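# Move six cart bottles into fridge and close door

## Task

Move all six bottles from the cart into the refrigerator, each standing upright, and then close the refrigerator door completely. The task fails if a glass bottle drops any real distance, if the door is swung open or closed violently, or if the robot topples or is left leaning. At the end, release everything and back the robot away.

## Robot and tools

ROBOT. TidyBot++: a wheeled base 0.54 m long, 0.50 m wide and 0.38 m tall, on four driven casters. It carries a single seven-joint arm ending in a two-finger gripper. The shoulder sits 0.12 m ahead of the base centre, 0.68 m above the floor. Segments: upper arm 0.42 m, forearm 0.31 m, hand 0.31 m. The arm starts folded with the hand pointing down, reaching about 0.08 m past the base front. Cameras: base_camera is fixed on the front of the base, looking forward and down (644x364 px). wrist_camera rides on the hand and looks along the fingers (644x476 px, fisheye).

FRAMES. Base frame: origin on the floor under the base centre, x forward, y left, z up, metres. hand_pose and hand_target are in this frame. They give the point between the finger pads; the hand's own z axis runs out along the fingers, and the fingers close along its y axis. The odometry frame is the base frame as it was at scene start. base_odometry counts wheel rotation, so wheel slip shows up as travel. Its heading is in radians, left positive, from -3.142 to 3.142. base_tilt is in degrees, positive when leaning forward or right.

move. One call carries one action, built from base, joints, target and speeds, plus the options cameras and blocking. With no action, the call just reports state and images.
- base: an object with any of translate_m (forward positive, -2 to 2 m), strafe_m (left positive, -2 to 2 m) and rotate_rad (counter-clockwise from above positive, -6.3 to 6.3 rad). These are offsets, not poses. They are measured along the base's axes from where it last reported itself, or from its current spot if a move was still running. The base drives in a straight line to the resulting point.
- joints: absolute targets keyed by name, in radians: joint_1_rad to joint_7_rad, plus gripper_pos from 0 (open, about 85 mm gap) to 1 (closed). Limited joints: joint_2_rad ±2.249, joint_4_rad ±2.579, joint_6_rad ±2.099. The rest turn freely but take the shorter way, so send steps under half a turn. joint_1_rad positive turns the arm clockwise seen from above, the opposite of heading. Done tolerance is ±0.039 for joints 1-4, ±0.095 for joints 5-7 and ±0.03 for the gripper.
- target: one list of seven numbers [x, y, z, qw, qx, qy, qz]. This is an absolute hand pose in the base frame, position in metres and orientation as a unit quaternion. Alongside target, joints may contain only gripper_pos.
- speeds: top-speed caps for this action only. translate_m and strafe_m take 0.05 to 0.5 m/s; give one value under just one of them when both are used. rotate_rad takes 0.1 to 1.57 rad/s. A gripper_pos speed may also be set.
- cameras: a list of "base_camera", "wrist_camera" or "all". Leaving it out, null or "all" returns every camera; [] returns none.
- blocking: true (the default) returns once everything has stopped. false returns in about half a second while the motion goes on; check it with wait(0) (line "earlier move").
An unknown key makes a call invalid. An out-of-range value gets it refused. A refusal, or an unplanned stop, skips the later move, wait and finished_scene calls in that reply.

wait: seconds from 0 to 10, plus cameras. It returns early once motion ends.
stop: brakes all running motion; takes cameras.
zoom_image: camera plus region [x0, y0, x1, y1] in pixels from the top-left corner, at most 504x504.
read_manual: returns only licence text.
finished_scene: scene, the integer number of the scene being ended. This cannot be undone.

RESULT LINES. "move" reads done or the worst status. base_status, joint_status and hand_status can read moving, done, off_target (came to rest short and may still push), not_followed, stopped, contact_stop or time_out (an unplanned stop), torque_fault, or limit_stop_at_motor_heat. hand_status is done within 10 mm and 2 degrees. "joint command not followed" or "pose unreachable" with "cause:" means a safety check held back the arm. joint_positions holds the readings and hand_target the commanded pose. motor_effort gives percentages with the peak in brackets. on_its_own lists motion you did not command. "pictures" names the image order. ARM HIT, MOTOR HOT and OVER-TEMPERATURE FAULT are warnings.

PRACTICE. Most hand moves land within about 3 cm. To fix one, add (desired minus hand_pose) to the last target. To hold still, resend hand_target, not hand_pose. A carried bottle makes the arm sag, so correct upward, and never command a loaded joint to its current reading. A pose out of reach makes the arm wander for up to 10 s before time_out. The arm does not avoid obstacles and keeps pushing into them. A down-pointing hand can rise to roughly 0.94 m, and only close to the base. At gripper_pos 1, done means the fingers are empty; off_target means they are holding something. Closing squeezes with 100 to 150 N. Check real positions in the camera images, since readings can be off by a centimetre or two.

AVOID. Dropping glass. Swinging the fridge door fast; move it with low speeds. Driving or turning while the arm is caught above about 0.6 m, or pulling sideways on a raised hand, as this can tip the robot. Reaching far out over nearby furniture from the folded posture. Ramming the arm into things, which causes torque faults (a 10 s arm stop). Squeezing hard on a bottle that is still resting on a surface. Holding loads stretched out for long, which overheats the motors. Loose objects may get nudged now and then.

Each tool is called after "Call:" in YAML: its name, and indented under it one key for each argument.

## Session

Call:
move:

Scene clock: 0.00 s.
base_odometry: x=+0.000 y=+0.000 heading=+0.000
base_tilt: forward=+0.4 right=-0.4
base_status: not commanded
joint_positions: joint_1_rad=-0.034 joint_2_rad=-0.316 joint_3_rad=+3.139 joint_4_rad=-2.506 joint_5_rad=+0.038 joint_6_rad=-0.831 joint_7_rad=+1.575 gripper_pos=+0.000
joint_status: not commanded
motor_effort: joint_1_rad=+0 joint_2_rad=-3 joint_3_rad=+1 joint_4_rad=+14 joint_5_rad=+0 joint_6_rad=+1 joint_7_rad=+0
hand_pose: x=+0.2819 y=-0.0015 z=+0.5903 quat_wxyz=(+0.014, +0.998, +0.032, +0.060) (m; base frame)
hand_target: x=+0.2826 y=-0.0015 z=+0.5907 quat_wxyz=(+0.014, +0.998, +0.032, +0.061) (m; base frame)
hand_status: not commanded
pictures: base_camera, wrist_camera

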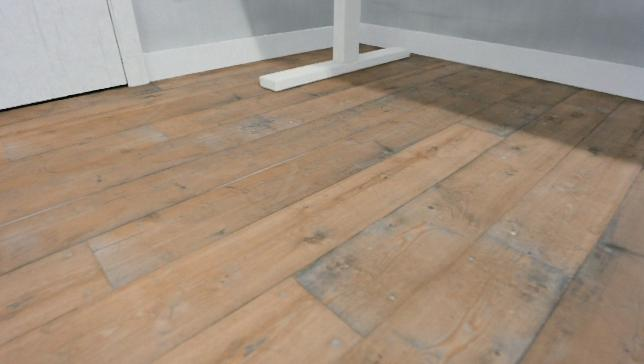

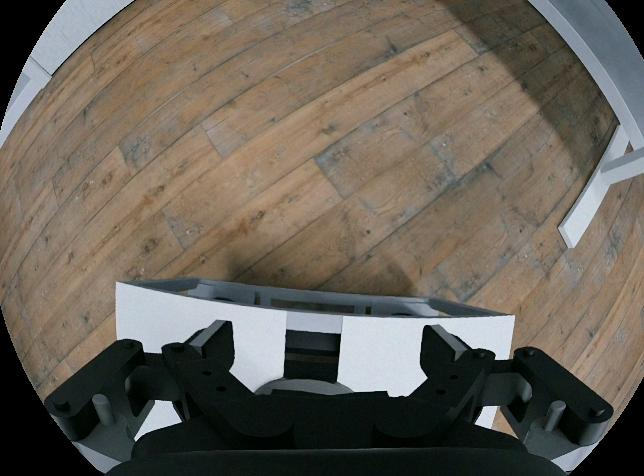

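Call:
move:
  joints: {"joint_6_rad": 0.4}

Call:
move:
  base: {"rotate_rad": 1.3}

Call:
move:
  base: {"rotate_rad": 1.3}

Call:
move:
  base: {"rotate_rad": 1.3}

Call:
move:
  base: {"rotate_rad": 1.2}

Scene clock: 4.63 s.
move: done
base_odometry: x=+0.000 y=+0.000 heading=+0.000
base_tilt: forward=+0.4 right=-0.4
base_status: not commanded
joint_positions: joint_1_rad=-0.034 joint_2_rad=-0.316 joint_3_rad=+3.139 joint_4_rad=-2.506 joint_5_rad=+0.038 joint_6_rad=+0.358 joint_7_rad=+1.575 gripper_pos=+0.000
joint_status: all done
motor_effort: joint_1_rad=+0(1) joint_2_rad=-8(8) joint_3_rad=+1(1) joint_4_rad=+19(20) joint_5_rad=-1(1) joint_6_rad=+8(9) joint_7_rad=+0(1)
hand_pose: x=+0.5443 y=+0.0213 z=+0.8184 quat_wxyz=(-0.004, +0.793, +0.035, +0.609) (m; base frame)
hand_target: x=+0.5479 y=+0.0219 z=+0.8320 quat_wxyz=(-0.005, +0.779, +0.035, +0.626) (m; base frame)
hand_status: not commanded
pictures: base_camera, wrist_camera
camera_calibration:
wrist_camera: T_world_to_cam=[[0.0302359, -0.996055, 0.0834253, -0.0688586], [-0.246748, -0.0883184, -0.965047, 0.980732], [0.968608, 0.00859409, -0.248445, -0.190866], [0, 0, 0, 1]] pos_world=[0.42895, 0.01967, 0.904778]

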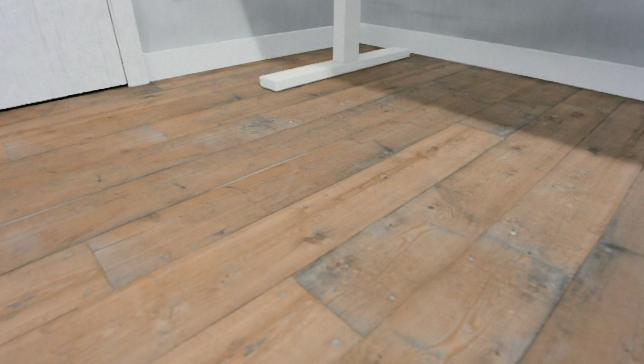

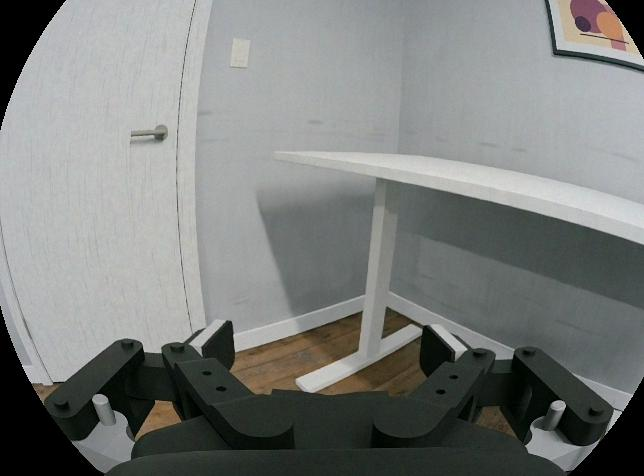

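Scene clock: 6.73 s.
move: done
base_odometry: x=+0.000 y=+0.000 heading=+1.300
base_tilt: forward=+0.4 right=-0.4
base_status: done
joint_positions: joint_1_rad=-0.035 joint_2_rad=-0.316 joint_3_rad=+3.139 joint_4_rad=-2.506 joint_5_rad=+0.038 joint_6_rad=+0.358 joint_7_rad=+1.575 gripper_pos=+0.000
joint_status: not commanded
motor_effort: joint_1_rad=+0(2) joint_2_rad=-8(9) joint_3_rad=+1(3) joint_4_rad=+19(20) joint_5_rad=-1(2) joint_6_rad=+8(9) joint_7_rad=+0(1)
hand_pose: x=+0.5443 y=+0.0216 z=+0.8185 quat_wxyz=(-0.004, +0.793, +0.035, +0.609) (m; base frame)
hand_target: x=+0.5479 y=+0.0219 z=+0.8320 quat_wxyz=(-0.005, +0.779, +0.035, +0.626) (m; base frame)
hand_status: not commanded
pictures: base_camera, wrist_camera
camera_calibration:
wrist_camera: T_world_to_cam=[[0.0307222, -0.996028, 0.0835712, -0.0690119], [-0.246404, -0.0885773, -0.965111, 0.980712], [0.96868, 0.00905802, -0.248147, -0.191146], [0, 0, 0, 1]] pos_world=[0.428931, 0.0198624, 0.904831]

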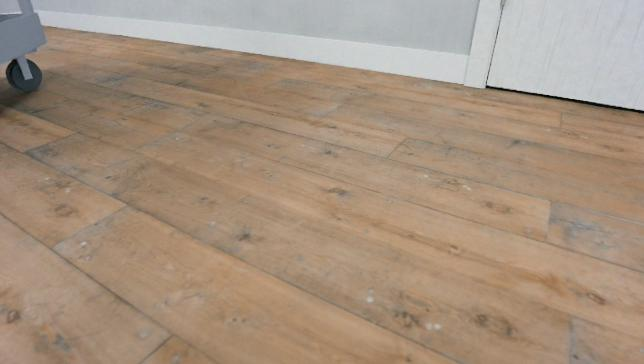

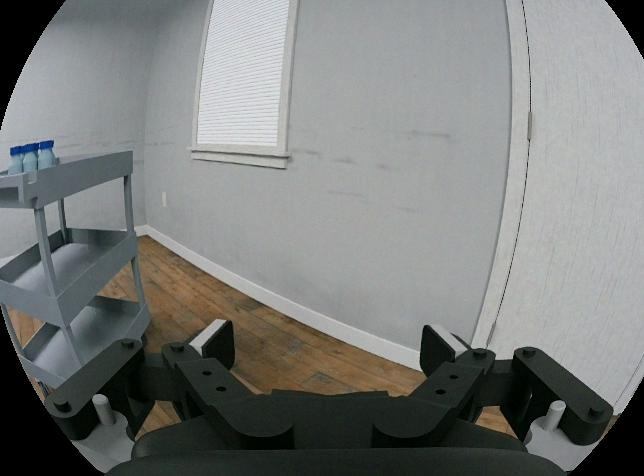

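Scene clock: 8.83 s.
move: done
base_odometry: x=+0.000 y=+0.000 heading=+2.599
base_tilt: forward=+0.4 right=-0.4
base_status: done
joint_positions: joint_1_rad=-0.035 joint_2_rad=-0.316 joint_3_rad=+3.138 joint_4_rad=-2.506 joint_5_rad=+0.038 joint_6_rad=+0.358 joint_7_rad=+1.575 gripper_pos=+0.000
joint_status: not commanded
motor_effort: joint_1_rad=+1(1) joint_2_rad=-8(9) joint_3_rad=+2(3) joint_4_rad=+19(20) joint_5_rad=-1(1) joint_6_rad=+8(9) joint_7_rad=+0(1)
hand_pose: x=+0.5443 y=+0.0217 z=+0.8185 quat_wxyz=(-0.004, +0.793, +0.035, +0.609) (m; base frame)
hand_target: x=+0.5479 y=+0.0219 z=+0.8320 quat_wxyz=(-0.005, +0.779, +0.035, +0.626) (m; base frame)
hand_status: not commanded
pictures: base_camera, wrist_camera
camera_calibration:
wrist_camera: T_world_to_cam=[[0.0309629, -0.996014, 0.0836477, -0.0690904], [-0.246203, -0.0887094, -0.96515, 0.980701], [0.968724, 0.0092896, -0.247968, -0.191314], [0, 0, 0, 1]] pos_world=[0.428921, 0.0199596, 0.904863]

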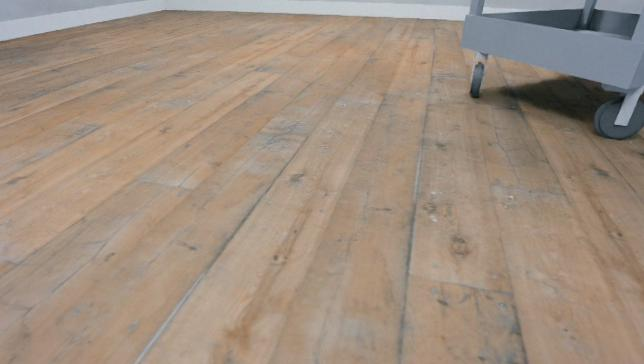

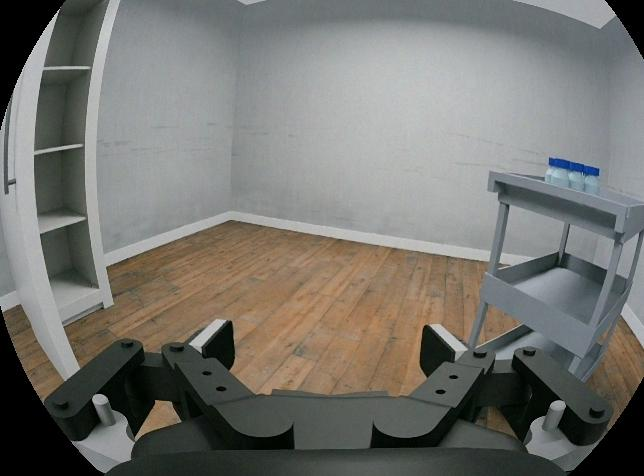

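Scene clock: 10.93 s.
move: done
base_odometry: x=+0.000 y=+0.000 heading=-2.384
base_tilt: forward=+0.3 right=-0.4
base_status: done
joint_positions: joint_1_rad=-0.035 joint_2_rad=-0.316 joint_3_rad=+3.138 joint_4_rad=-2.506 joint_5_rad=+0.038 joint_6_rad=+0.358 joint_7_rad=+1.575 gripper_pos=+0.000
joint_status: not commanded
motor_effort: joint_1_rad=+0(2) joint_2_rad=-8(9) joint_3_rad=+1(3) joint_4_rad=+19(19) joint_5_rad=-1(1) joint_6_rad=+8(8) joint_7_rad=+0(1)
hand_pose: x=+0.5443 y=+0.0218 z=+0.8186 quat_wxyz=(-0.004, +0.793, +0.035, +0.609) (m; base frame)
hand_target: x=+0.5479 y=+0.0219 z=+0.8320 quat_wxyz=(-0.005, +0.779, +0.035, +0.626) (m; base frame)
hand_status: not commanded
pictures: base_camera, wrist_camera
camera_calibration:
wrist_camera: T_world_to_cam=[[0.0311513, -0.996003, 0.0837079, -0.0691522], [-0.246066, -0.088813, -0.965176, 0.980692], [0.968752, 0.00946883, -0.247849, -0.191427], [0, 0, 0, 1]] pos_world=[0.428914, 0.020035, 0.904884]

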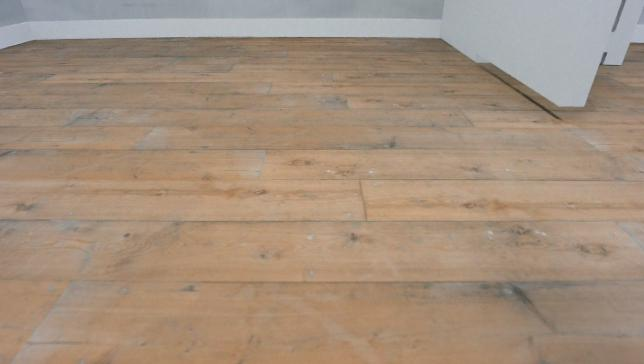

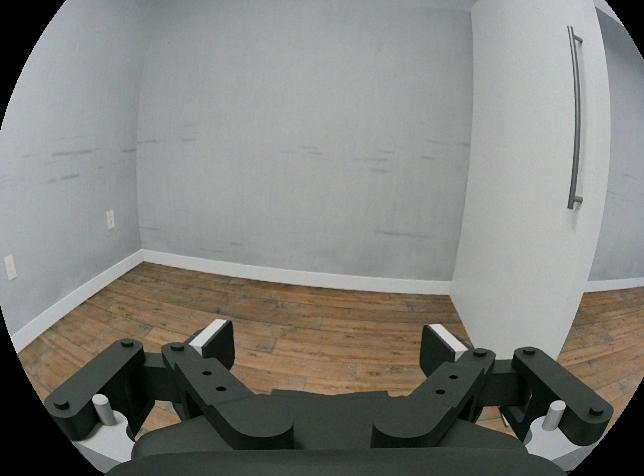

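Scene clock: 12.97 s.
move: done
base_odometry: x=+0.000 y=+0.000 heading=-1.184
base_tilt: forward=+0.3 right=-0.4
base_status: done
joint_positions: joint_1_rad=-0.035 joint_2_rad=-0.316 joint_3_rad=+3.138 joint_4_rad=-2.506 joint_5_rad=+0.038 joint_6_rad=+0.359 joint_7_rad=+1.575 gripper_pos=+0.000
joint_status: not commanded
motor_effort: joint_1_rad=+0(2) joint_2_rad=-8(9) joint_3_rad=+1(3) joint_4_rad=+18(19) joint_5_rad=-1(1) joint_6_rad=+9(9) joint_7_rad=+0(1)
hand_pose: x=+0.5444 y=+0.0218 z=+0.8186 quat_wxyz=(-0.004, +0.793, +0.035, +0.609) (m; base frame)
hand_target: x=+0.5479 y=+0.0219 z=+0.8320 quat_wxyz=(-0.005, +0.779, +0.035, +0.626) (m; base frame)
hand_status: not commanded
pictures: base_camera, wrist_camera
camera_calibration:
wrist_camera: T_world_to_cam=[[0.0313118, -0.995994, 0.0837589, -0.0692045], [-0.245931, -0.088901, -0.965202, 0.980685], [0.968781, 0.00962327, -0.24773, -0.191539], [0, 0, 0, 1]] pos_world=[0.428907, 0.0200998, 0.904906]

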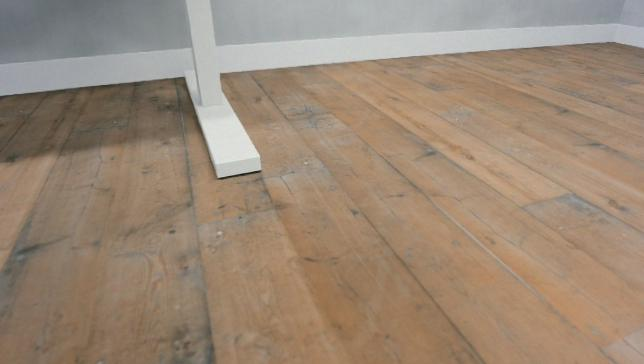

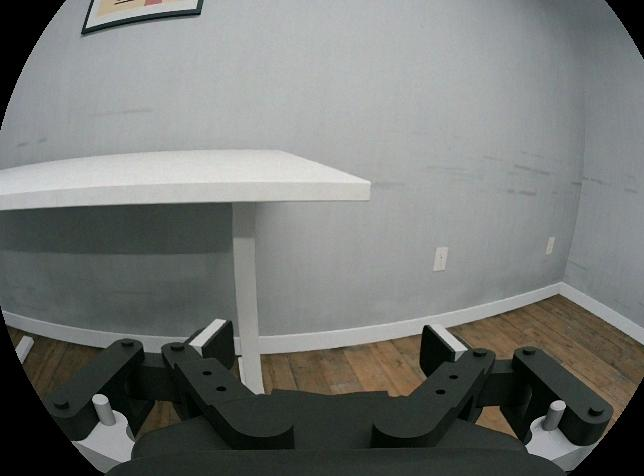

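Call:
move:
  base: {"rotate_rad": -1.85}

Call:
move:
  base: {"rotate_rad": -1.15}

Scene clock: 16.80 s.
move: done
base_odometry: x=+0.000 y=+0.000 heading=-3.034
base_tilt: forward=+0.4 right=-0.4
base_status: done
joint_positions: joint_1_rad=-0.034 joint_2_rad=-0.316 joint_3_rad=+3.139 joint_4_rad=-2.506 joint_5_rad=+0.038 joint_6_rad=+0.359 joint_7_rad=+1.575 gripper_pos=+0.000
joint_status: not commanded
motor_effort: joint_1_rad=+0(2) joint_2_rad=-8(9) joint_3_rad=+1(3) joint_4_rad=+19(20) joint_5_rad=+0(2) joint_6_rad=+8(9) joint_7_rad=-1(1)
hand_pose: x=+0.5444 y=+0.0215 z=+0.8187 quat_wxyz=(-0.004, +0.792, +0.035, +0.609) (m; base frame)
hand_target: x=+0.5479 y=+0.0219 z=+0.8320 quat_wxyz=(-0.005, +0.779, +0.035, +0.626) (m; base frame)
hand_status: not commanded
pictures: base_camera, wrist_camera
camera_calibration:
wrist_camera: T_world_to_cam=[[0.0306308, -0.996032, 0.0835628, -0.0689876], [-0.245821, -0.0885411, -0.965263, 0.980705], [0.968831, 0.00902531, -0.247558, -0.191712], [0, 0, 0, 1]] pos_world=[0.428928, 0.0198492, 0.904943]

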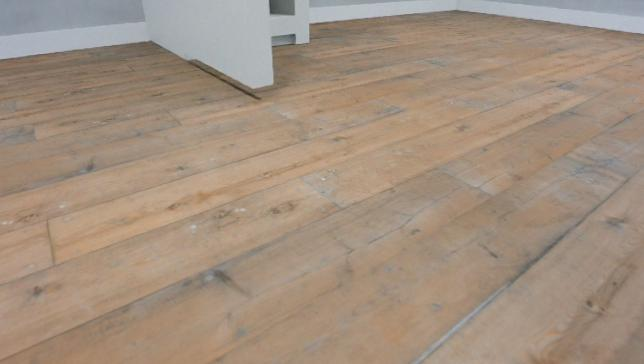

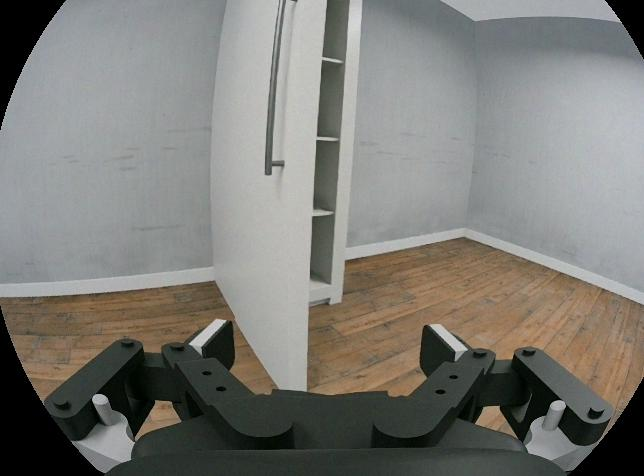

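Scene clock: 18.80 s.
move: done
base_odometry: x=+0.000 y=+0.000 heading=+2.099
base_tilt: forward=+0.4 right=-0.4
base_status: done
joint_positions: joint_1_rad=-0.034 joint_2_rad=-0.316 joint_3_rad=+3.139 joint_4_rad=-2.506 joint_5_rad=+0.038 joint_6_rad=+0.359 joint_7_rad=+1.575 gripper_pos=+0.000
joint_status: not commanded
motor_effort: joint_1_rad=+0(2) joint_2_rad=-8(9) joint_3_rad=+1(2) joint_4_rad=+19(19) joint_5_rad=-1(1) joint_6_rad=+8(9) joint_7_rad=+1(1)
hand_pose: x=+0.5444 y=+0.0212 z=+0.8187 quat_wxyz=(-0.004, +0.792, +0.035, +0.609) (m; base frame)
hand_target: x=+0.5479 y=+0.0219 z=+0.8320 quat_wxyz=(-0.005, +0.779, +0.035, +0.626) (m; base frame)
hand_status: not commanded
pictures: base_camera, wrist_camera
camera_calibration:
wrist_camera: T_world_to_cam=[[0.0299636, -0.99607, 0.0833446, -0.0687596], [-0.245888, -0.0881651, -0.96528, 0.98073], [0.968835, 0.0084299, -0.247563, -0.191716], [0, 0, 0, 1]] pos_world=[0.428951, 0.0195928, 0.904948]

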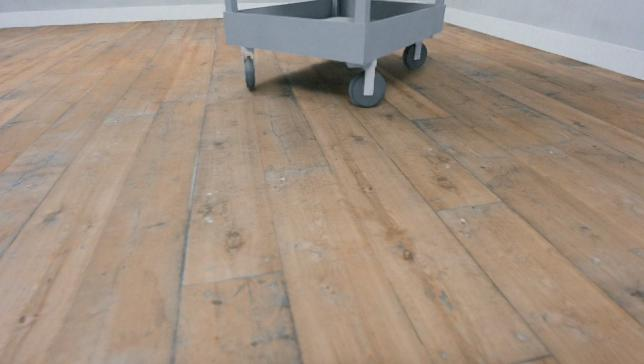

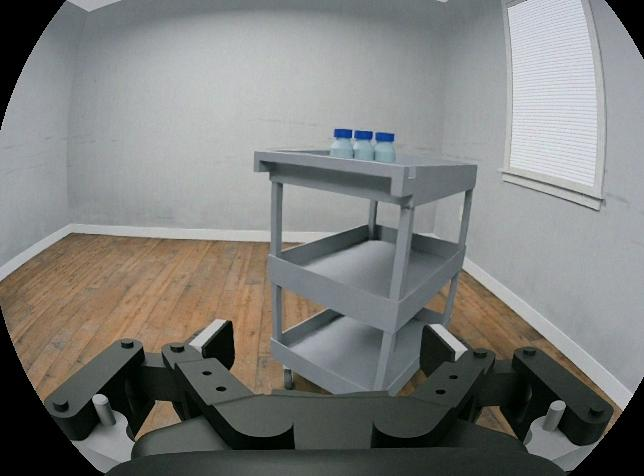

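Call:
move:
  base: {"translate_m": 0.713, "strafe_m": 0.626, "rotate_rad": 1.68}

Scene clock: 37.67 s.
move: done
base_odometry: x=-0.900 y=+0.300 heading=-2.504
base_tilt: forward=+0.4 right=-0.4
base_status: done
joint_positions: joint_1_rad=-0.034 joint_2_rad=-0.315 joint_3_rad=+3.141 joint_4_rad=-2.506 joint_5_rad=+0.038 joint_6_rad=+0.360 joint_7_rad=+1.575 gripper_pos=+0.000
joint_status: not commanded
motor_effort: joint_1_rad=+0(2) joint_2_rad=-8(10) joint_3_rad=+2(3) joint_4_rad=+19(20) joint_5_rad=-1(2) joint_6_rad=+8(9) joint_7_rad=+0(1)
hand_pose: x=+0.5446 y=+0.0206 z=+0.8186 quat_wxyz=(-0.004, +0.792, +0.034, +0.609) (m; base frame)
hand_target: x=+0.5479 y=+0.0219 z=+0.8320 quat_wxyz=(-0.005, +0.779, +0.035, +0.626) (m; base frame)
hand_status: not commanded
pictures: base_camera, wrist_camera
camera_calibration:
wrist_camera: T_world_to_cam=[[0.0285879, -0.996151, 0.082862, -0.0682572], [-0.245885, -0.0873568, -0.965355, 0.980736], [0.968877, 0.00722294, -0.247436, -0.192014], [0, 0, 0, 1]] pos_world=[0.429137, 0.0190664, 0.904903]

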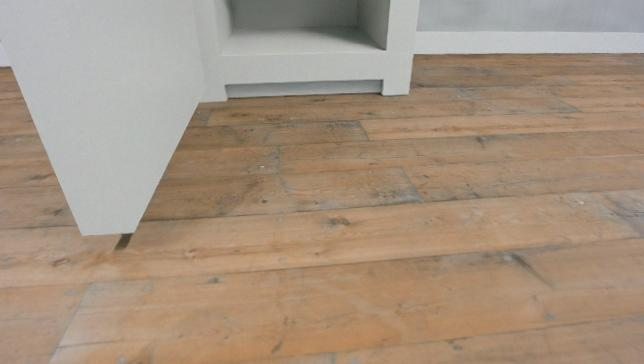

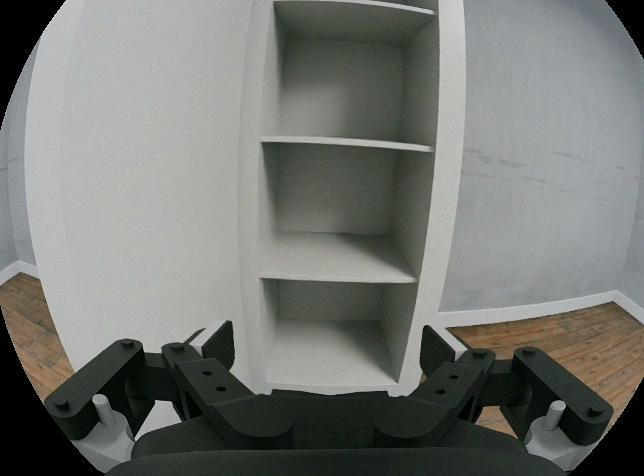

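Call:
move:
  base: {"translate_m": 0.107, "strafe_m": -1.199, "rotate_rad": 2.5}
  speeds: {"rotate_rad": 0.9}

Call:
move:
  joints: {"joint_6_rad": -0.1, "joint_4_rad": -2.2}

Scene clock: 54.23 s.
move: done
base_odometry: x=-1.700 y=+1.199 heading=-0.004
base_tilt: forward=+0.4 right=-0.4
base_status: done
joint_positions: joint_1_rad=-0.034 joint_2_rad=-0.316 joint_3_rad=+3.141 joint_4_rad=-2.506 joint_5_rad=+0.038 joint_6_rad=+0.360 joint_7_rad=+1.575 gripper_pos=+0.000
joint_status: not commanded
motor_effort: joint_1_rad=+0(2) joint_2_rad=-8(9) joint_3_rad=+1(3) joint_4_rad=+18(21) joint_5_rad=-1(1) joint_6_rad=+8(9) joint_7_rad=+0(1)
hand_pose: x=+0.5445 y=+0.0206 z=+0.8192 quat_wxyz=(-0.004, +0.792, +0.034, +0.610) (m; base frame)
hand_target: x=+0.5479 y=+0.0219 z=+0.8320 quat_wxyz=(-0.005, +0.779, +0.035, +0.626) (m; base frame)
hand_status: not commanded
pictures: base_camera, wrist_camera
camera_calibration:
wrist_camera: T_world_to_cam=[[0.02842, -0.996158, 0.0828298, -0.0682122], [-0.244492, -0.0872738, -0.965716, 0.980801], [0.969235, 0.00719438, -0.246033, -0.193072], [0, 0, 0, 1]] pos_world=[0.428869, 0.0190371, 0.905323]

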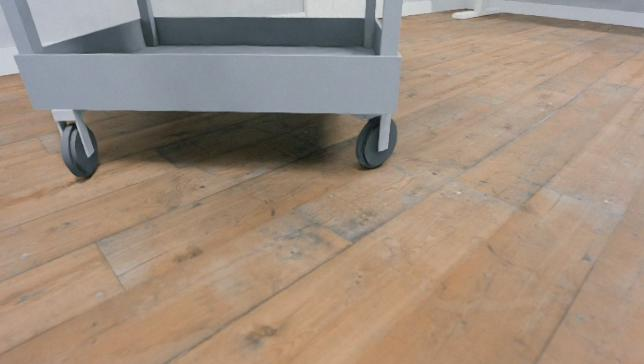

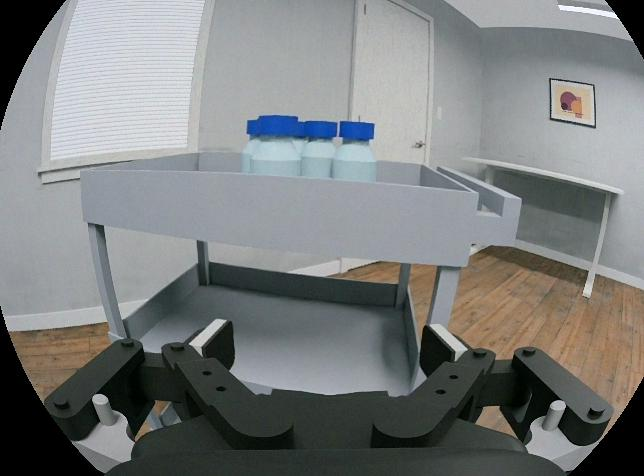

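Scene clock: 55.97 s.
move: done
base_odometry: x=-1.700 y=+1.199 heading=-0.004
base_tilt: forward=+0.4 right=-0.3
base_status: not commanded
joint_positions: joint_1_rad=-0.034 joint_2_rad=-0.316 joint_3_rad=+3.141 joint_4_rad=-2.218 joint_5_rad=+0.038 joint_6_rad=-0.048 joint_7_rad=+1.575 gripper_pos=+0.000
joint_status: all done
motor_effort: joint_1_rad=+0(1) joint_2_rad=-10(10) joint_3_rad=+1(2) joint_4_rad=+19(21) joint_5_rad=-1(1) joint_6_rad=+8(9) joint_7_rad=+0(1)
hand_pose: x=+0.5743 y=+0.0168 z=+0.8642 quat_wxyz=(+0.003, +0.827, +0.032, +0.561) (m; base frame)
hand_target: x=+0.5722 y=+0.0170 z=+0.8596 quat_wxyz=(+0.003, +0.837, +0.032, +0.547) (m; base frame)
hand_status: not commanded
pictures: base_camera, wrist_camera
camera_calibration:
wrist_camera: T_world_to_cam=[[0.0250034, -0.995546, 0.090906, -0.0815112], [-0.358775, -0.0938127, -0.928698, 1.06497], [0.933089, -0.00939419, -0.359523, -0.0917601], [0, 0, 0, 1]] pos_world=[0.469743, 0.0178977, 0.963456]

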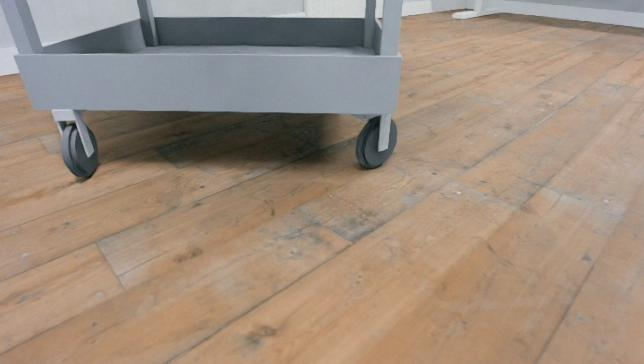

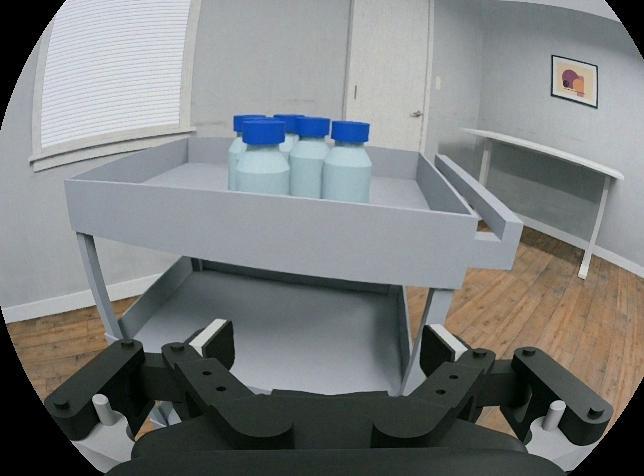

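Call:
move:
  base: {"strafe_m": 0.2, "rotate_rad": 0.004}
  joints: {"joint_1_rad": 0, "joint_2_rad": 0.0, "joint_3_rad": 3.1416, "joint_4_rad": -1.3, "joint_5_rad": 0, "joint_6_rad": -0.9, "joint_7_rad": 1.57}

Scene clock: 61.20 s.
move: done
base_odometry: x=-1.700 y=+1.400 heading=+0.001
base_tilt: forward=+0.4 right=-0.4
base_status: done
joint_positions: joint_1_rad=-0.020 joint_2_rad=-0.010 joint_3_rad=+3.139 joint_4_rad=-1.319 joint_5_rad=+0.038 joint_6_rad=-0.849 joint_7_rad=+1.575 gripper_pos=+0.000
joint_status: all done
motor_effort: joint_1_rad=+0(3) joint_2_rad=-21(21) joint_3_rad=+1(3) joint_4_rad=+21(23) joint_5_rad=+0(2) joint_6_rad=+7(10) joint_7_rad=+0(2)
hand_pose: x=+0.6775 y=+0.0053 z=+1.0117 quat_wxyz=(+0.014, +0.881, +0.016, +0.472) (m; base frame)
hand_target: x=+0.6736 y=+0.0014 z=+1.0035 quat_wxyz=(+0.000, +0.891, +0.000, +0.454) (m; base frame)
hand_status: not commanded
pictures: base_camera, wrist_camera
camera_calibration:
wrist_camera: T_world_to_cam=[[0.00245481, -0.995483, 0.0949101, -0.0977154], [-0.545457, -0.0808809, -0.834227, 1.26867], [0.838135, -0.0497215, -0.543191, 0.115217], [0, 0, 0, 1]] pos_world=[0.59568, 0.0110664, 1.13022]

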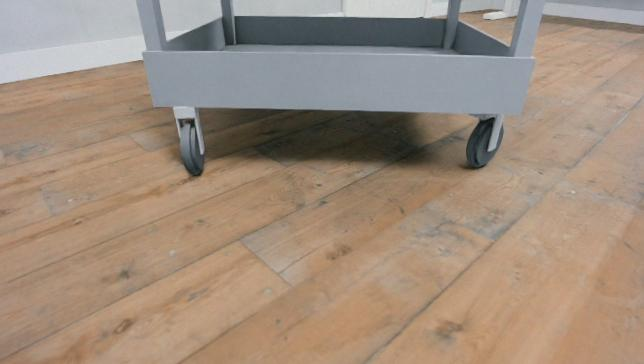

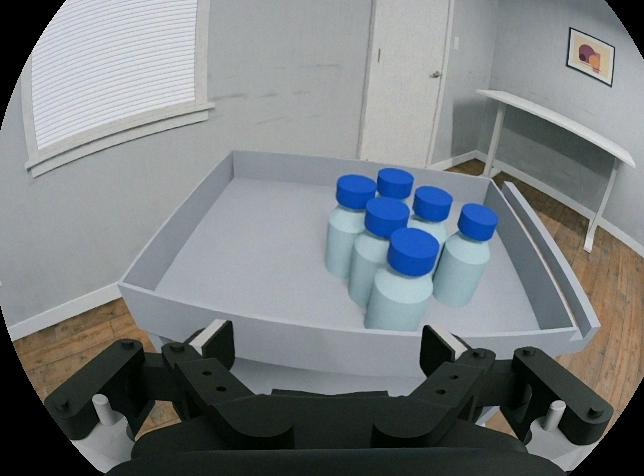

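Call:
move:
  base: {"translate_m": 0.2, "strafe_m": -0.089}
  target: [0.62, 0.0, 1.0, 0, 0.866, 0, 0.5]

Scene clock: 96.40 s.
move: off_target
base_odometry: x=-1.499 y=+1.311 heading=+0.001
base_tilt: forward=+0.4 right=-0.4
base_status: done
joint_positions: joint_1_rad=-0.020 joint_2_rad=-0.168 joint_3_rad=+3.146 joint_4_rad=-1.553 joint_5_rad=+0.038 joint_6_rad=-0.758 joint_7_rad=+1.575 gripper_pos=+0.000
joint_status: not commanded
motor_effort: joint_1_rad=+0(2) joint_2_rad=-16(21) joint_3_rad=+1(3) joint_4_rad=+20(22) joint_5_rad=+0(1) joint_6_rad=+7(8) joint_7_rad=+0(1)
hand_pose: x=+0.6193 y=+0.0008 z=+0.9859 quat_wxyz=(+0.015, +0.878, +0.014, +0.478) (m; base frame)
hand_target: x=+0.6199 y=+0.0000 z=+1.0000 quat_wxyz=(+0.000, +0.866, +0.000, +0.500) (m; base frame)
hand_status: off_target (0.014 m and 3.7 deg from the pose sent, 0.059 m and 4.4 deg at the start)
pictures: base_camera, wrist_camera
camera_calibration:
wrist_camera: T_world_to_cam=[[-0.00289994, -0.995505, 0.0946651, -0.0960949], [-0.534254, -0.0784805, -0.841673, 1.21548], [0.845319, -0.053016, -0.531625, 0.133916], [0, 0, 0, 1]] pos_world=[0.535896, 0.00682845, 1.10333]

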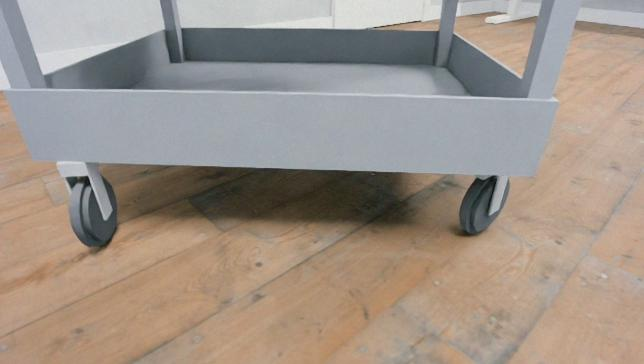

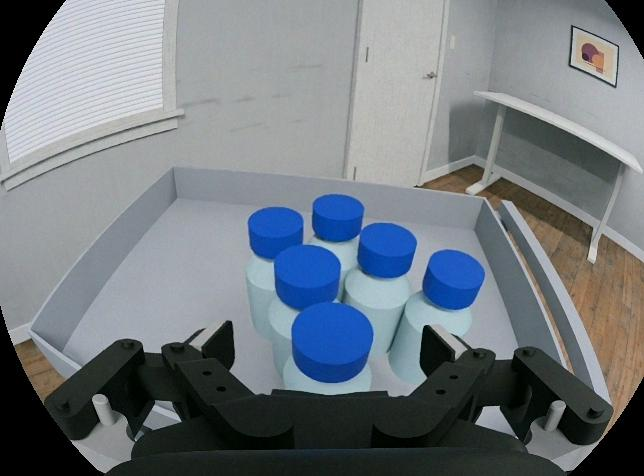

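Call:
move:
  target: [0.673, -0.005, 1.0, 0, 0.866, 0, 0.5]
  cameras: ["wrist_camera"]

Call:
move:
  target: [0.673, -0.005, 0.95, 0, 0.866, 0, 0.5]
  cameras: ["wrist_camera"]

Scene clock: 102.87 s.
move: off_target
base_odometry: x=-1.499 y=+1.311 heading=+0.001
base_tilt: forward=+0.4 right=-0.4
base_status: not commanded
joint_positions: joint_1_rad=-0.020 joint_2_rad=-0.060 joint_3_rad=+3.160 joint_4_rad=-1.476 joint_5_rad=+0.028 joint_6_rad=-0.737 joint_7_rad=+1.575 gripper_pos=+0.000
joint_status: not commanded
motor_effort: joint_1_rad=+0(1) joint_2_rad=-19(22) joint_3_rad=+1(2) joint_4_rad=+21(22) joint_5_rad=+0(1) joint_6_rad=+7(8) joint_7_rad=+0(1)
hand_pose: x=+0.6647 y=-0.0041 z=+0.9794 quat_wxyz=(+0.013, +0.880, +0.007, +0.474) (m; base frame)
hand_target: x=+0.6730 y=-0.0050 z=+1.0000 quat_wxyz=(+0.000, +0.866, +0.000, +0.500) (m; base frame)
hand_status: off_target (0.022 m and 3.8 deg from the pose sent, 0.056 m and 3.7 deg at the start)
pictures: wrist_camera
camera_calibration:
wrist_camera: T_world_to_cam=[[-0.0137829, -0.996291, 0.0849313, -0.0834145], [-0.542628, -0.0638913, -0.83754, 1.23541], [0.83986, -0.0576298, -0.539735, 0.103372], [0, 0, 0, 1]] pos_world=[0.582399, 0.00178398, 1.09758]

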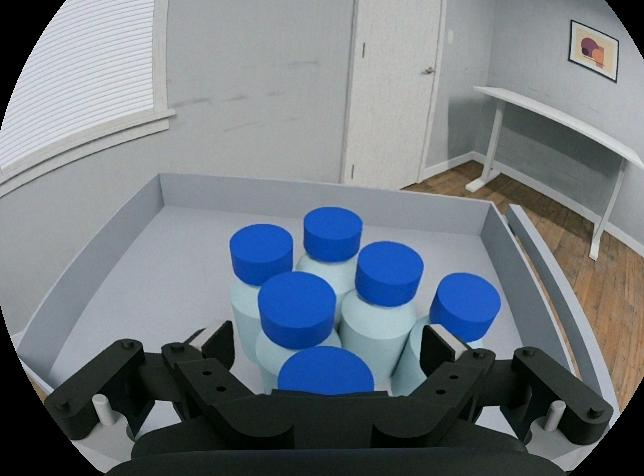

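Scene clock: 104.23 s.
move: off_target
base_odometry: x=-1.499 y=+1.311 heading=+0.001
base_tilt: forward=+0.3 right=-0.3
base_status: not commanded
joint_positions: joint_1_rad=-0.020 joint_2_rad=-0.060 joint_3_rad=+3.160 joint_4_rad=-1.624 joint_5_rad=+0.024 joint_6_rad=-0.582 joint_7_rad=+1.575 gripper_pos=+0.000
joint_status: not commanded
motor_effort: joint_1_rad=+1(1) joint_2_rad=-20(21) joint_3_rad=+1(1) joint_4_rad=+20(22) joint_5_rad=+0(1) joint_6_rad=+8(8) joint_7_rad=+0(1)
hand_pose: x=+0.6696 y=-0.0022 z=+0.9345 quat_wxyz=(+0.011, +0.879, +0.008, +0.477) (m; base frame)
hand_target: x=+0.6730 y=-0.0050 z=+0.9500 quat_wxyz=(+0.000, +0.866, +0.000, +0.500) (m; base frame)
hand_status: off_target (0.016 m and 3.3 deg from the pose sent, 0.031 m and 3.8 deg at the start)
pictures: wrist_camera
camera_calibration:
wrist_camera: T_world_to_cam=[[-0.00993313, -0.996659, 0.0810734, -0.0766668], [-0.536898, -0.0630835, -0.841285, 1.20028], [0.843589, -0.0518847, -0.534478, 0.0677639], [0, 0, 0, 1]] pos_world=[0.5865, 0.002823, 1.05221]

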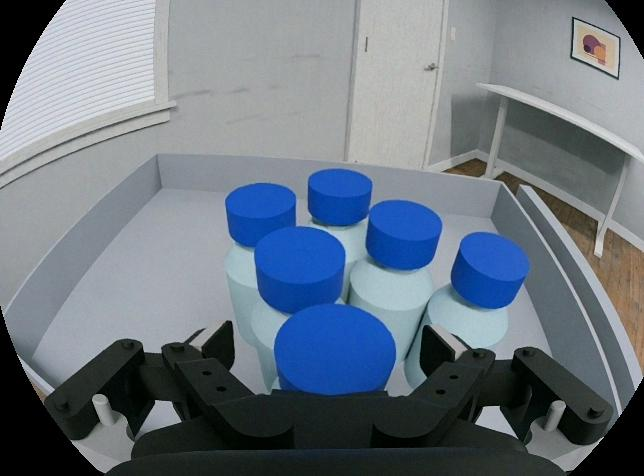

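Call:
move:
  target: [0.675, -0.010, 0.925, 0, 0.866, 0, 0.5]
  cameras: ["wrist_camera"]

Call:
move:
  target: [0.675, -0.010, 0.898, 0, 0.866, 0, 0.5]
  cameras: ["wrist_camera"]

Scene clock: 108.77 s.
move: off_target
base_odometry: x=-1.499 y=+1.311 heading=+0.001
base_tilt: forward=+0.3 right=-0.4
base_status: not commanded
joint_positions: joint_1_rad=-0.020 joint_2_rad=-0.060 joint_3_rad=+3.177 joint_4_rad=-1.698 joint_5_rad=-0.012 joint_6_rad=-0.501 joint_7_rad=+1.604 gripper_pos=+0.000
joint_status: not commanded
motor_effort: joint_1_rad=+0(1) joint_2_rad=-19(21) joint_3_rad=+1(1) joint_4_rad=+21(23) joint_5_rad=-1(1) joint_6_rad=+7(8) joint_7_rad=+0(1)
hand_pose: x=+0.6703 y=-0.0059 z=+0.9131 quat_wxyz=(+0.006, +0.877, +0.004, +0.481) (m; base frame)
hand_target: x=+0.6750 y=-0.0100 z=+0.9250 quat_wxyz=(+0.000, +0.866, +0.000, +0.500) (m; base frame)
hand_status: off_target (0.013 m and 2.7 deg from the pose sent, 0.013 m and 3.3 deg at the start)
pictures: wrist_camera
camera_calibration:
wrist_camera: T_world_to_cam=[[-0.0124666, -0.997578, 0.0684364, -0.0653767], [-0.530807, -0.0513997, -0.845933, 1.1827], [0.847401, -0.0468725, -0.52888, 0.0479276], [0, 0, 0, 1]] pos_world=[0.586354, -0.00218158, 1.0303]

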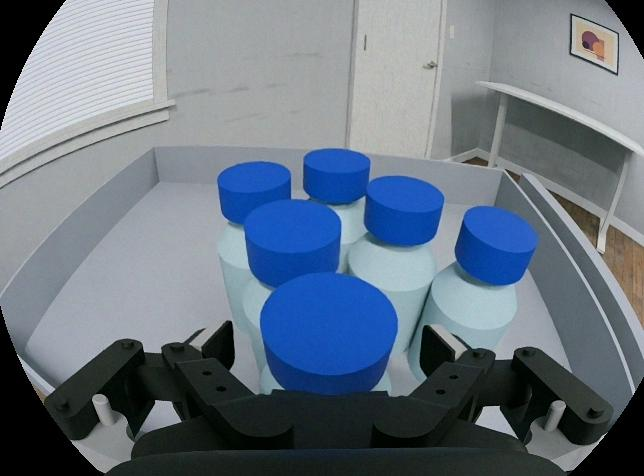

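Scene clock: 109.90 s.
move: off_target
base_odometry: x=-1.499 y=+1.311 heading=+0.001
base_tilt: forward=+0.4 right=-0.3
base_status: not commanded
joint_positions: joint_1_rad=-0.020 joint_2_rad=-0.059 joint_3_rad=+3.180 joint_4_rad=-1.778 joint_5_rad=-0.027 joint_6_rad=-0.414 joint_7_rad=+1.618 gripper_pos=+0.000
joint_status: not commanded
motor_effort: joint_1_rad=+1(1) joint_2_rad=-20(21) joint_3_rad=+1(1) joint_4_rad=+21(23) joint_5_rad=-1(1) joint_6_rad=+7(8) joint_7_rad=+0(1)
hand_pose: x=+0.6688 y=-0.0059 z=+0.8895 quat_wxyz=(+0.004, +0.875, +0.004, +0.483) (m; base frame)
hand_target: x=+0.6750 y=-0.0100 z=+0.8980 quat_wxyz=(+0.000, +0.866, +0.000, +0.500) (m; base frame)
hand_status: off_target (0.011 m and 2.3 deg from the pose sent, 0.016 m and 2.7 deg at the start)
pictures: wrist_camera
camera_calibration:
wrist_camera: T_world_to_cam=[[-0.011427, -0.997782, 0.0655745, -0.0619408], [-0.52572, -0.0497889, -0.8492, 1.16143], [0.850581, -0.0441775, -0.523985, 0.0301649], [0, 0, 0, 1]] pos_world=[0.584222, -0.00264443, 1.00615]

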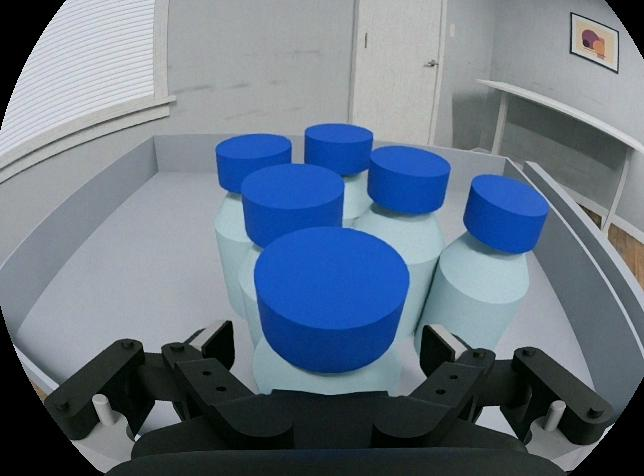

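Call:
move:
  target: [0.682, -0.012, 0.885, 0, 0.866, 0, 0.5]
  cameras: ["wrist_camera"]

Call:
move:
  joints: {"gripper_pos": 0.4}
  cameras: ["wrist_camera"]

Scene clock: 115.13 s.
move: done
base_odometry: x=-1.499 y=+1.311 heading=+0.001
base_tilt: forward=+0.4 right=-0.4
base_status: not commanded
joint_positions: joint_1_rad=-0.020 joint_2_rad=-0.042 joint_3_rad=+3.183 joint_4_rad=-1.796 joint_5_rad=-0.063 joint_6_rad=-0.366 joint_7_rad=+1.657 gripper_pos=+0.000
joint_status: not commanded
motor_effort: joint_1_rad=+0(1) joint_2_rad=-20(21) joint_3_rad=+1(1) joint_4_rad=+20(22) joint_5_rad=-1(1) joint_6_rad=+7(8) joint_7_rad=+0(1)
hand_pose: x=+0.6766 y=-0.0037 z=+0.8825 quat_wxyz=(+0.001, +0.872, +0.008, +0.489) (m; base frame)
hand_target: x=+0.6820 y=-0.0120 z=+0.8850 quat_wxyz=(+0.000, +0.866, +0.000, +0.500) (m; base frame)
hand_status: done (0.010 m and 1.7 deg from the pose sent, 0.015 m and 2.3 deg at the start)
pictures: wrist_camera
camera_calibration:
wrist_camera: T_world_to_cam=[[-0.00276352, -0.997968, 0.063657, -0.0633556], [-0.51365, -0.0532012, -0.856349, 1.15781], [0.857996, -0.0350639, -0.512459, 0.00476973], [0, 0, 0, 1]] pos_world=[0.590442, -0.00146263, 0.997968]

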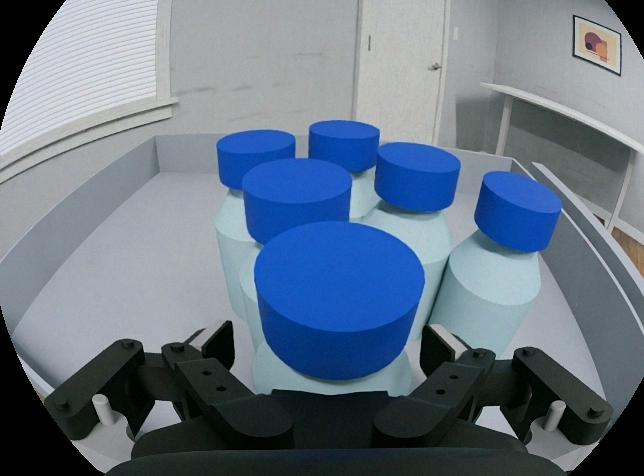

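Scene clock: 115.90 s.
move: off_target
base_odometry: x=-1.500 y=+1.311 heading=+0.001
base_tilt: forward=+0.4 right=-0.4
base_status: not commanded
joint_positions: joint_1_rad=-0.020 joint_2_rad=-0.043 joint_3_rad=+3.186 joint_4_rad=-1.797 joint_5_rad=-0.064 joint_6_rad=-0.365 joint_7_rad=+1.657 gripper_pos=+0.269
joint_status: gripper_pos off_target (ended at +0.269, target +0.400)
motor_effort: joint_1_rad=+1(3) joint_2_rad=-19(20) joint_3_rad=+1(2) joint_4_rad=+21(23) joint_5_rad=-1(2) joint_6_rad=+8(9) joint_7_rad=+0(1)
hand_pose: x=+0.6763 y=-0.0058 z=+0.8832 quat_wxyz=(+0.002, +0.872, +0.006, +0.490) (m; base frame)
hand_target: x=+0.6820 y=-0.0120 z=+0.8850 quat_wxyz=(+0.000, +0.866, +0.000, +0.500) (m; base frame)
hand_status: not commanded
pictures: wrist_camera
camera_calibration:
wrist_camera: T_world_to_cam=[[-0.00671386, -0.997991, 0.0630015, -0.0622198], [-0.512418, -0.0506689, -0.85724, 1.15816], [0.85871, -0.0380385, -0.511048, 0.00360592], [0, 0, 0, 1]] pos_world=[0.58995, -0.00327465, 0.998588]

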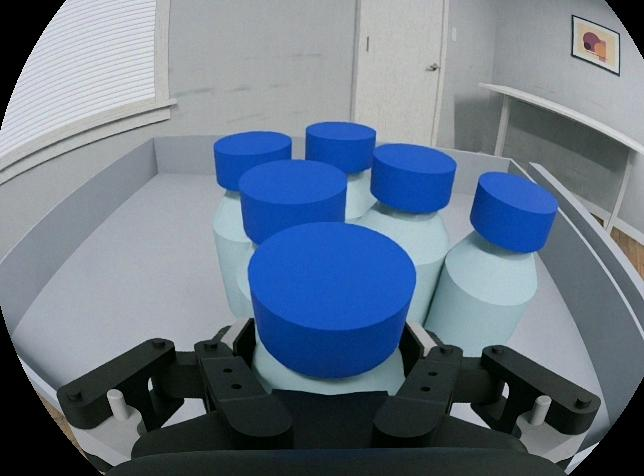

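Call:
move:
  joints: {"gripper_pos": 0.6}
  cameras: []

Call:
move:
  target: [0.67, -0.012, 1.02, 0, 0.866, 0, 0.5]
  cameras: ["wrist_camera"]

Scene clock: 119.07 s.
move: off_target
base_odometry: x=-1.500 y=+1.311 heading=+0.001
base_tilt: forward=+0.3 right=-0.4
base_status: not commanded
joint_positions: joint_1_rad=-0.020 joint_2_rad=-0.043 joint_3_rad=+3.186 joint_4_rad=-1.797 joint_5_rad=-0.064 joint_6_rad=-0.365 joint_7_rad=+1.657 gripper_pos=+0.269
joint_status: gripper_pos off_target (ended at +0.269, target +0.600)
motor_effort: joint_1_rad=+0(1) joint_2_rad=-19(19) joint_3_rad=+1(2) joint_4_rad=+20(22) joint_5_rad=-1(1) joint_6_rad=+8(8) joint_7_rad=+0(1)
hand_pose: x=+0.6763 y=-0.0058 z=+0.8832 quat_wxyz=(+0.002, +0.872, +0.006, +0.490) (m; base frame)
hand_target: x=+0.6820 y=-0.0120 z=+0.8850 quat_wxyz=(+0.000, +0.866, +0.000, +0.500) (m; base frame)
hand_status: not commanded
pictures: none
No camera images: "cameras" was empty.

Scene clock: 120.93 s.
move: off_target
base_odometry: x=-1.500 y=+1.311 heading=+0.001
base_tilt: forward=+0.4 right=-0.4
base_status: not commanded
joint_positions: joint_1_rad=-0.020 joint_2_rad=-0.031 joint_3_rad=+3.188 joint_4_rad=-1.427 joint_5_rad=-0.064 joint_6_rad=-0.727 joint_7_rad=+1.657 gripper_pos=+0.269
joint_status: not commanded
motor_effort: joint_1_rad=+0(2) joint_2_rad=-24(26) joint_3_rad=+1(1) joint_4_rad=+24(28) joint_5_rad=-1(2) joint_6_rad=+10(13) joint_7_rad=-1(1)
hand_pose: x=+0.6813 y=-0.0011 z=+0.9943 quat_wxyz=(-0.003, +0.873, +0.015, +0.488) (m; base frame)
hand_target: x=+0.6700 y=-0.0120 z=+1.0200 quat_wxyz=(+0.000, +0.866, +0.000, +0.500) (m; base frame)
hand_status: off_target (0.030 m and 2.3 deg from the pose sent, 0.137 m and 1.5 deg at the start)
pictures: wrist_camera
camera_calibration:
wrist_camera: T_world_to_cam=[[0.0141618, -0.997895, 0.0632819, -0.0790408], [-0.514312, -0.0615439, -0.855392, 1.25557], [0.857486, -0.0204328, -0.514101, 0.0601694], [0, 0, 0, 1]] pos_world=[0.59528, -0.000372355, 1.10994]

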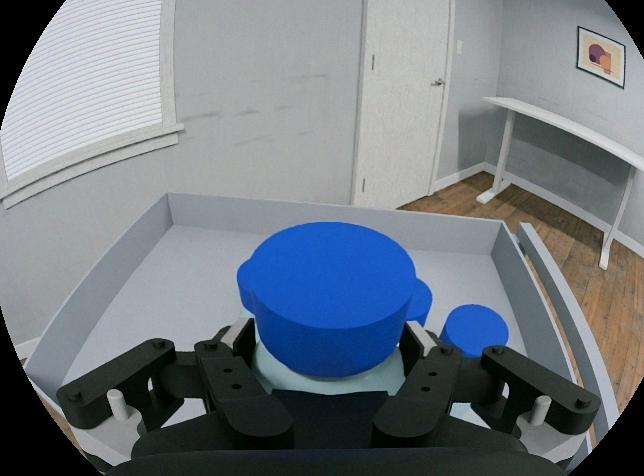

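Call:
move:
  target: [0.52, 0.0, 1.03, 0, 0.866, 0, 0.5]
  base: {"translate_m": -0.010, "strafe_m": -1.24, "rotate_rad": -2.433}

Scene clock: 127.93 s.
move: off_target
base_odometry: x=-1.508 y=+0.071 heading=-2.432
base_tilt: forward=+0.4 right=-0.4
base_status: done
joint_positions: joint_1_rad=-0.016 joint_2_rad=-0.370 joint_3_rad=+3.154 joint_4_rad=-1.599 joint_5_rad=-0.042 joint_6_rad=-0.868 joint_7_rad=+1.620 gripper_pos=+0.269
joint_status: not commanded
motor_effort: joint_1_rad=+0(5) joint_2_rad=-10(26) joint_3_rad=+1(6) joint_4_rad=+24(25) joint_5_rad=-1(2) joint_6_rad=+11(11) joint_7_rad=+0(1)
hand_pose: x=+0.5322 y=+0.0119 z=+1.0237 quat_wxyz=(-0.012, +0.866, +0.019, +0.499) (m; base frame)
hand_target: x=+0.5200 y=+0.0000 z=+1.0300 quat_wxyz=(+0.000, +0.866, +0.000, +0.500) (m; base frame)
hand_status: off_target (0.018 m and 2.5 deg from the pose sent, 0.165 m and 2.3 deg at the start)
pictures: base_camera, wrist_camera
camera_calibration:
wrist_camera: T_world_to_cam=[[0.0274847, -0.998249, 0.0523814, -0.0617252], [-0.491601, -0.0591245, -0.868811, 1.20648], [0.870387, -0.00187176, -0.492365, 0.174042], [0, 0, 0, 1]] pos_world=[0.443319, 0.0100412, 1.13713]

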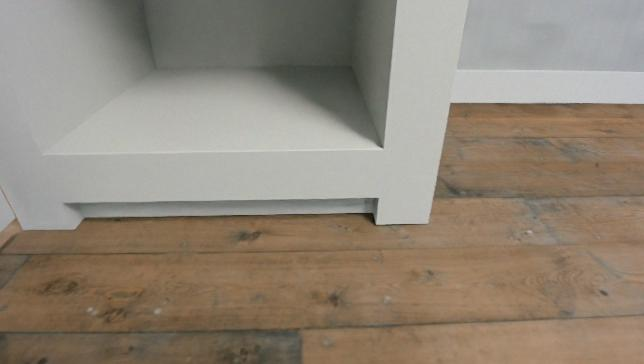

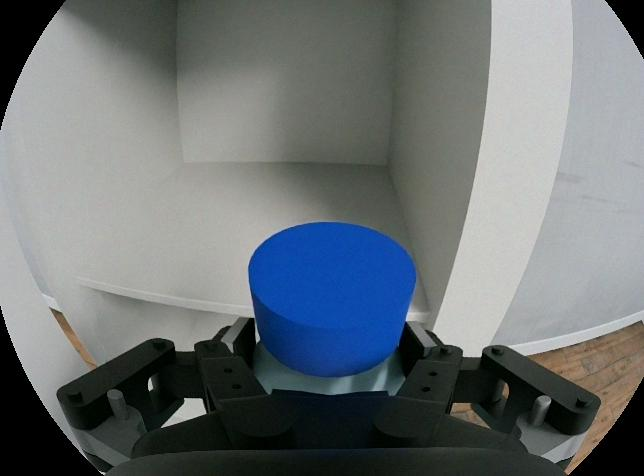

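Call:
move:
  target: [0.61, 0.165, 1.03, -0.082, 0.854, 0.142, 0.493]
  cameras: []

Call:
move:
  target: [0.90, 0.267, 1.03, -0.082, 0.854, 0.142, 0.493]
  cameras: ["wrist_camera"]

Scene clock: 137.07 s.
move: off_target
base_odometry: x=-1.508 y=+0.071 heading=-2.432
base_tilt: forward=+0.4 right=-0.4
base_status: not commanded
joint_positions: joint_1_rad=-0.145 joint_2_rad=-0.102 joint_3_rad=+3.027 joint_4_rad=-1.456 joint_5_rad=-0.043 joint_6_rad=-0.854 joint_7_rad=+1.620 gripper_pos=+0.269
joint_status: not commanded
motor_effort: joint_1_rad=+0(2) joint_2_rad=-21(23) joint_3_rad=+1(3) joint_4_rad=+23(25) joint_5_rad=-1(2) joint_6_rad=+9(11) joint_7_rad=+0(1)
hand_pose: x=+0.6112 y=+0.1456 z=+0.9823 quat_wxyz=(-0.062, +0.883, +0.134, +0.445) (m; base frame)
hand_target: x=+0.6100 y=+0.1650 z=+1.0300 quat_wxyz=(-0.082, +0.854, +0.142, +0.493) (m; base frame)
hand_status: off_target (0.052 m and 6.8 deg from the pose sent, 0.172 m and 16.4 deg at the start)
pictures: none
No camera images: "cameras" was empty.

Scene clock: 147.60 s.
move: time_out
base_odometry: x=-1.508 y=+0.071 heading=-2.432
base_tilt: forward=+0.4 right=-0.4
base_status: not commanded
joint_positions: joint_1_rad=-0.324 joint_2_rad=+0.925 joint_3_rad=+3.180 joint_4_rad=+0.166 joint_5_rad=-0.081 joint_6_rad=-1.365 joint_7_rad=+1.582 gripper_pos=+0.269
joint_status: not commanded
motor_effort: joint_1_rad=-1(5) joint_2_rad=-44(58) joint_3_rad=-1(3) joint_4_rad=+15(26) joint_5_rad=-2(5) joint_6_rad=+7(13) joint_7_rad=+0(1)
hand_pose: x=+0.8885 y=+0.2757 z=+0.9997 quat_wxyz=(-0.095, +0.859, +0.155, +0.478) (m; base frame)
hand_target: x=+0.8881 y=+0.2757 z=+0.9993 quat_wxyz=(-0.094, +0.860, +0.155, +0.478) (m; base frame)
hand_status: time_out (0.034 m and 2.7 deg from the pose sent, 0.317 m and 6.8 deg at the start)
pictures: wrist_camera
camera_calibration:
wrist_camera: T_world_to_cam=[[0.342594, -0.938668, 0.0391341, -0.0900603], [-0.473841, -0.20861, -0.855545, 1.38857], [0.811236, 0.274561, -0.516248, -0.147179], [0, 0, 0, 1]] pos_world=[0.808213, 0.245543, 1.11553]

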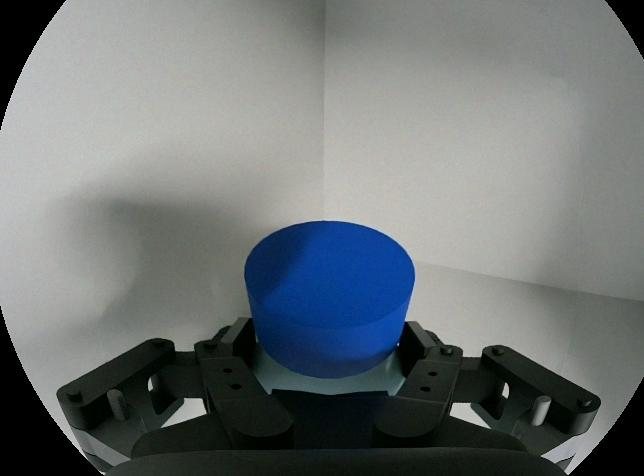

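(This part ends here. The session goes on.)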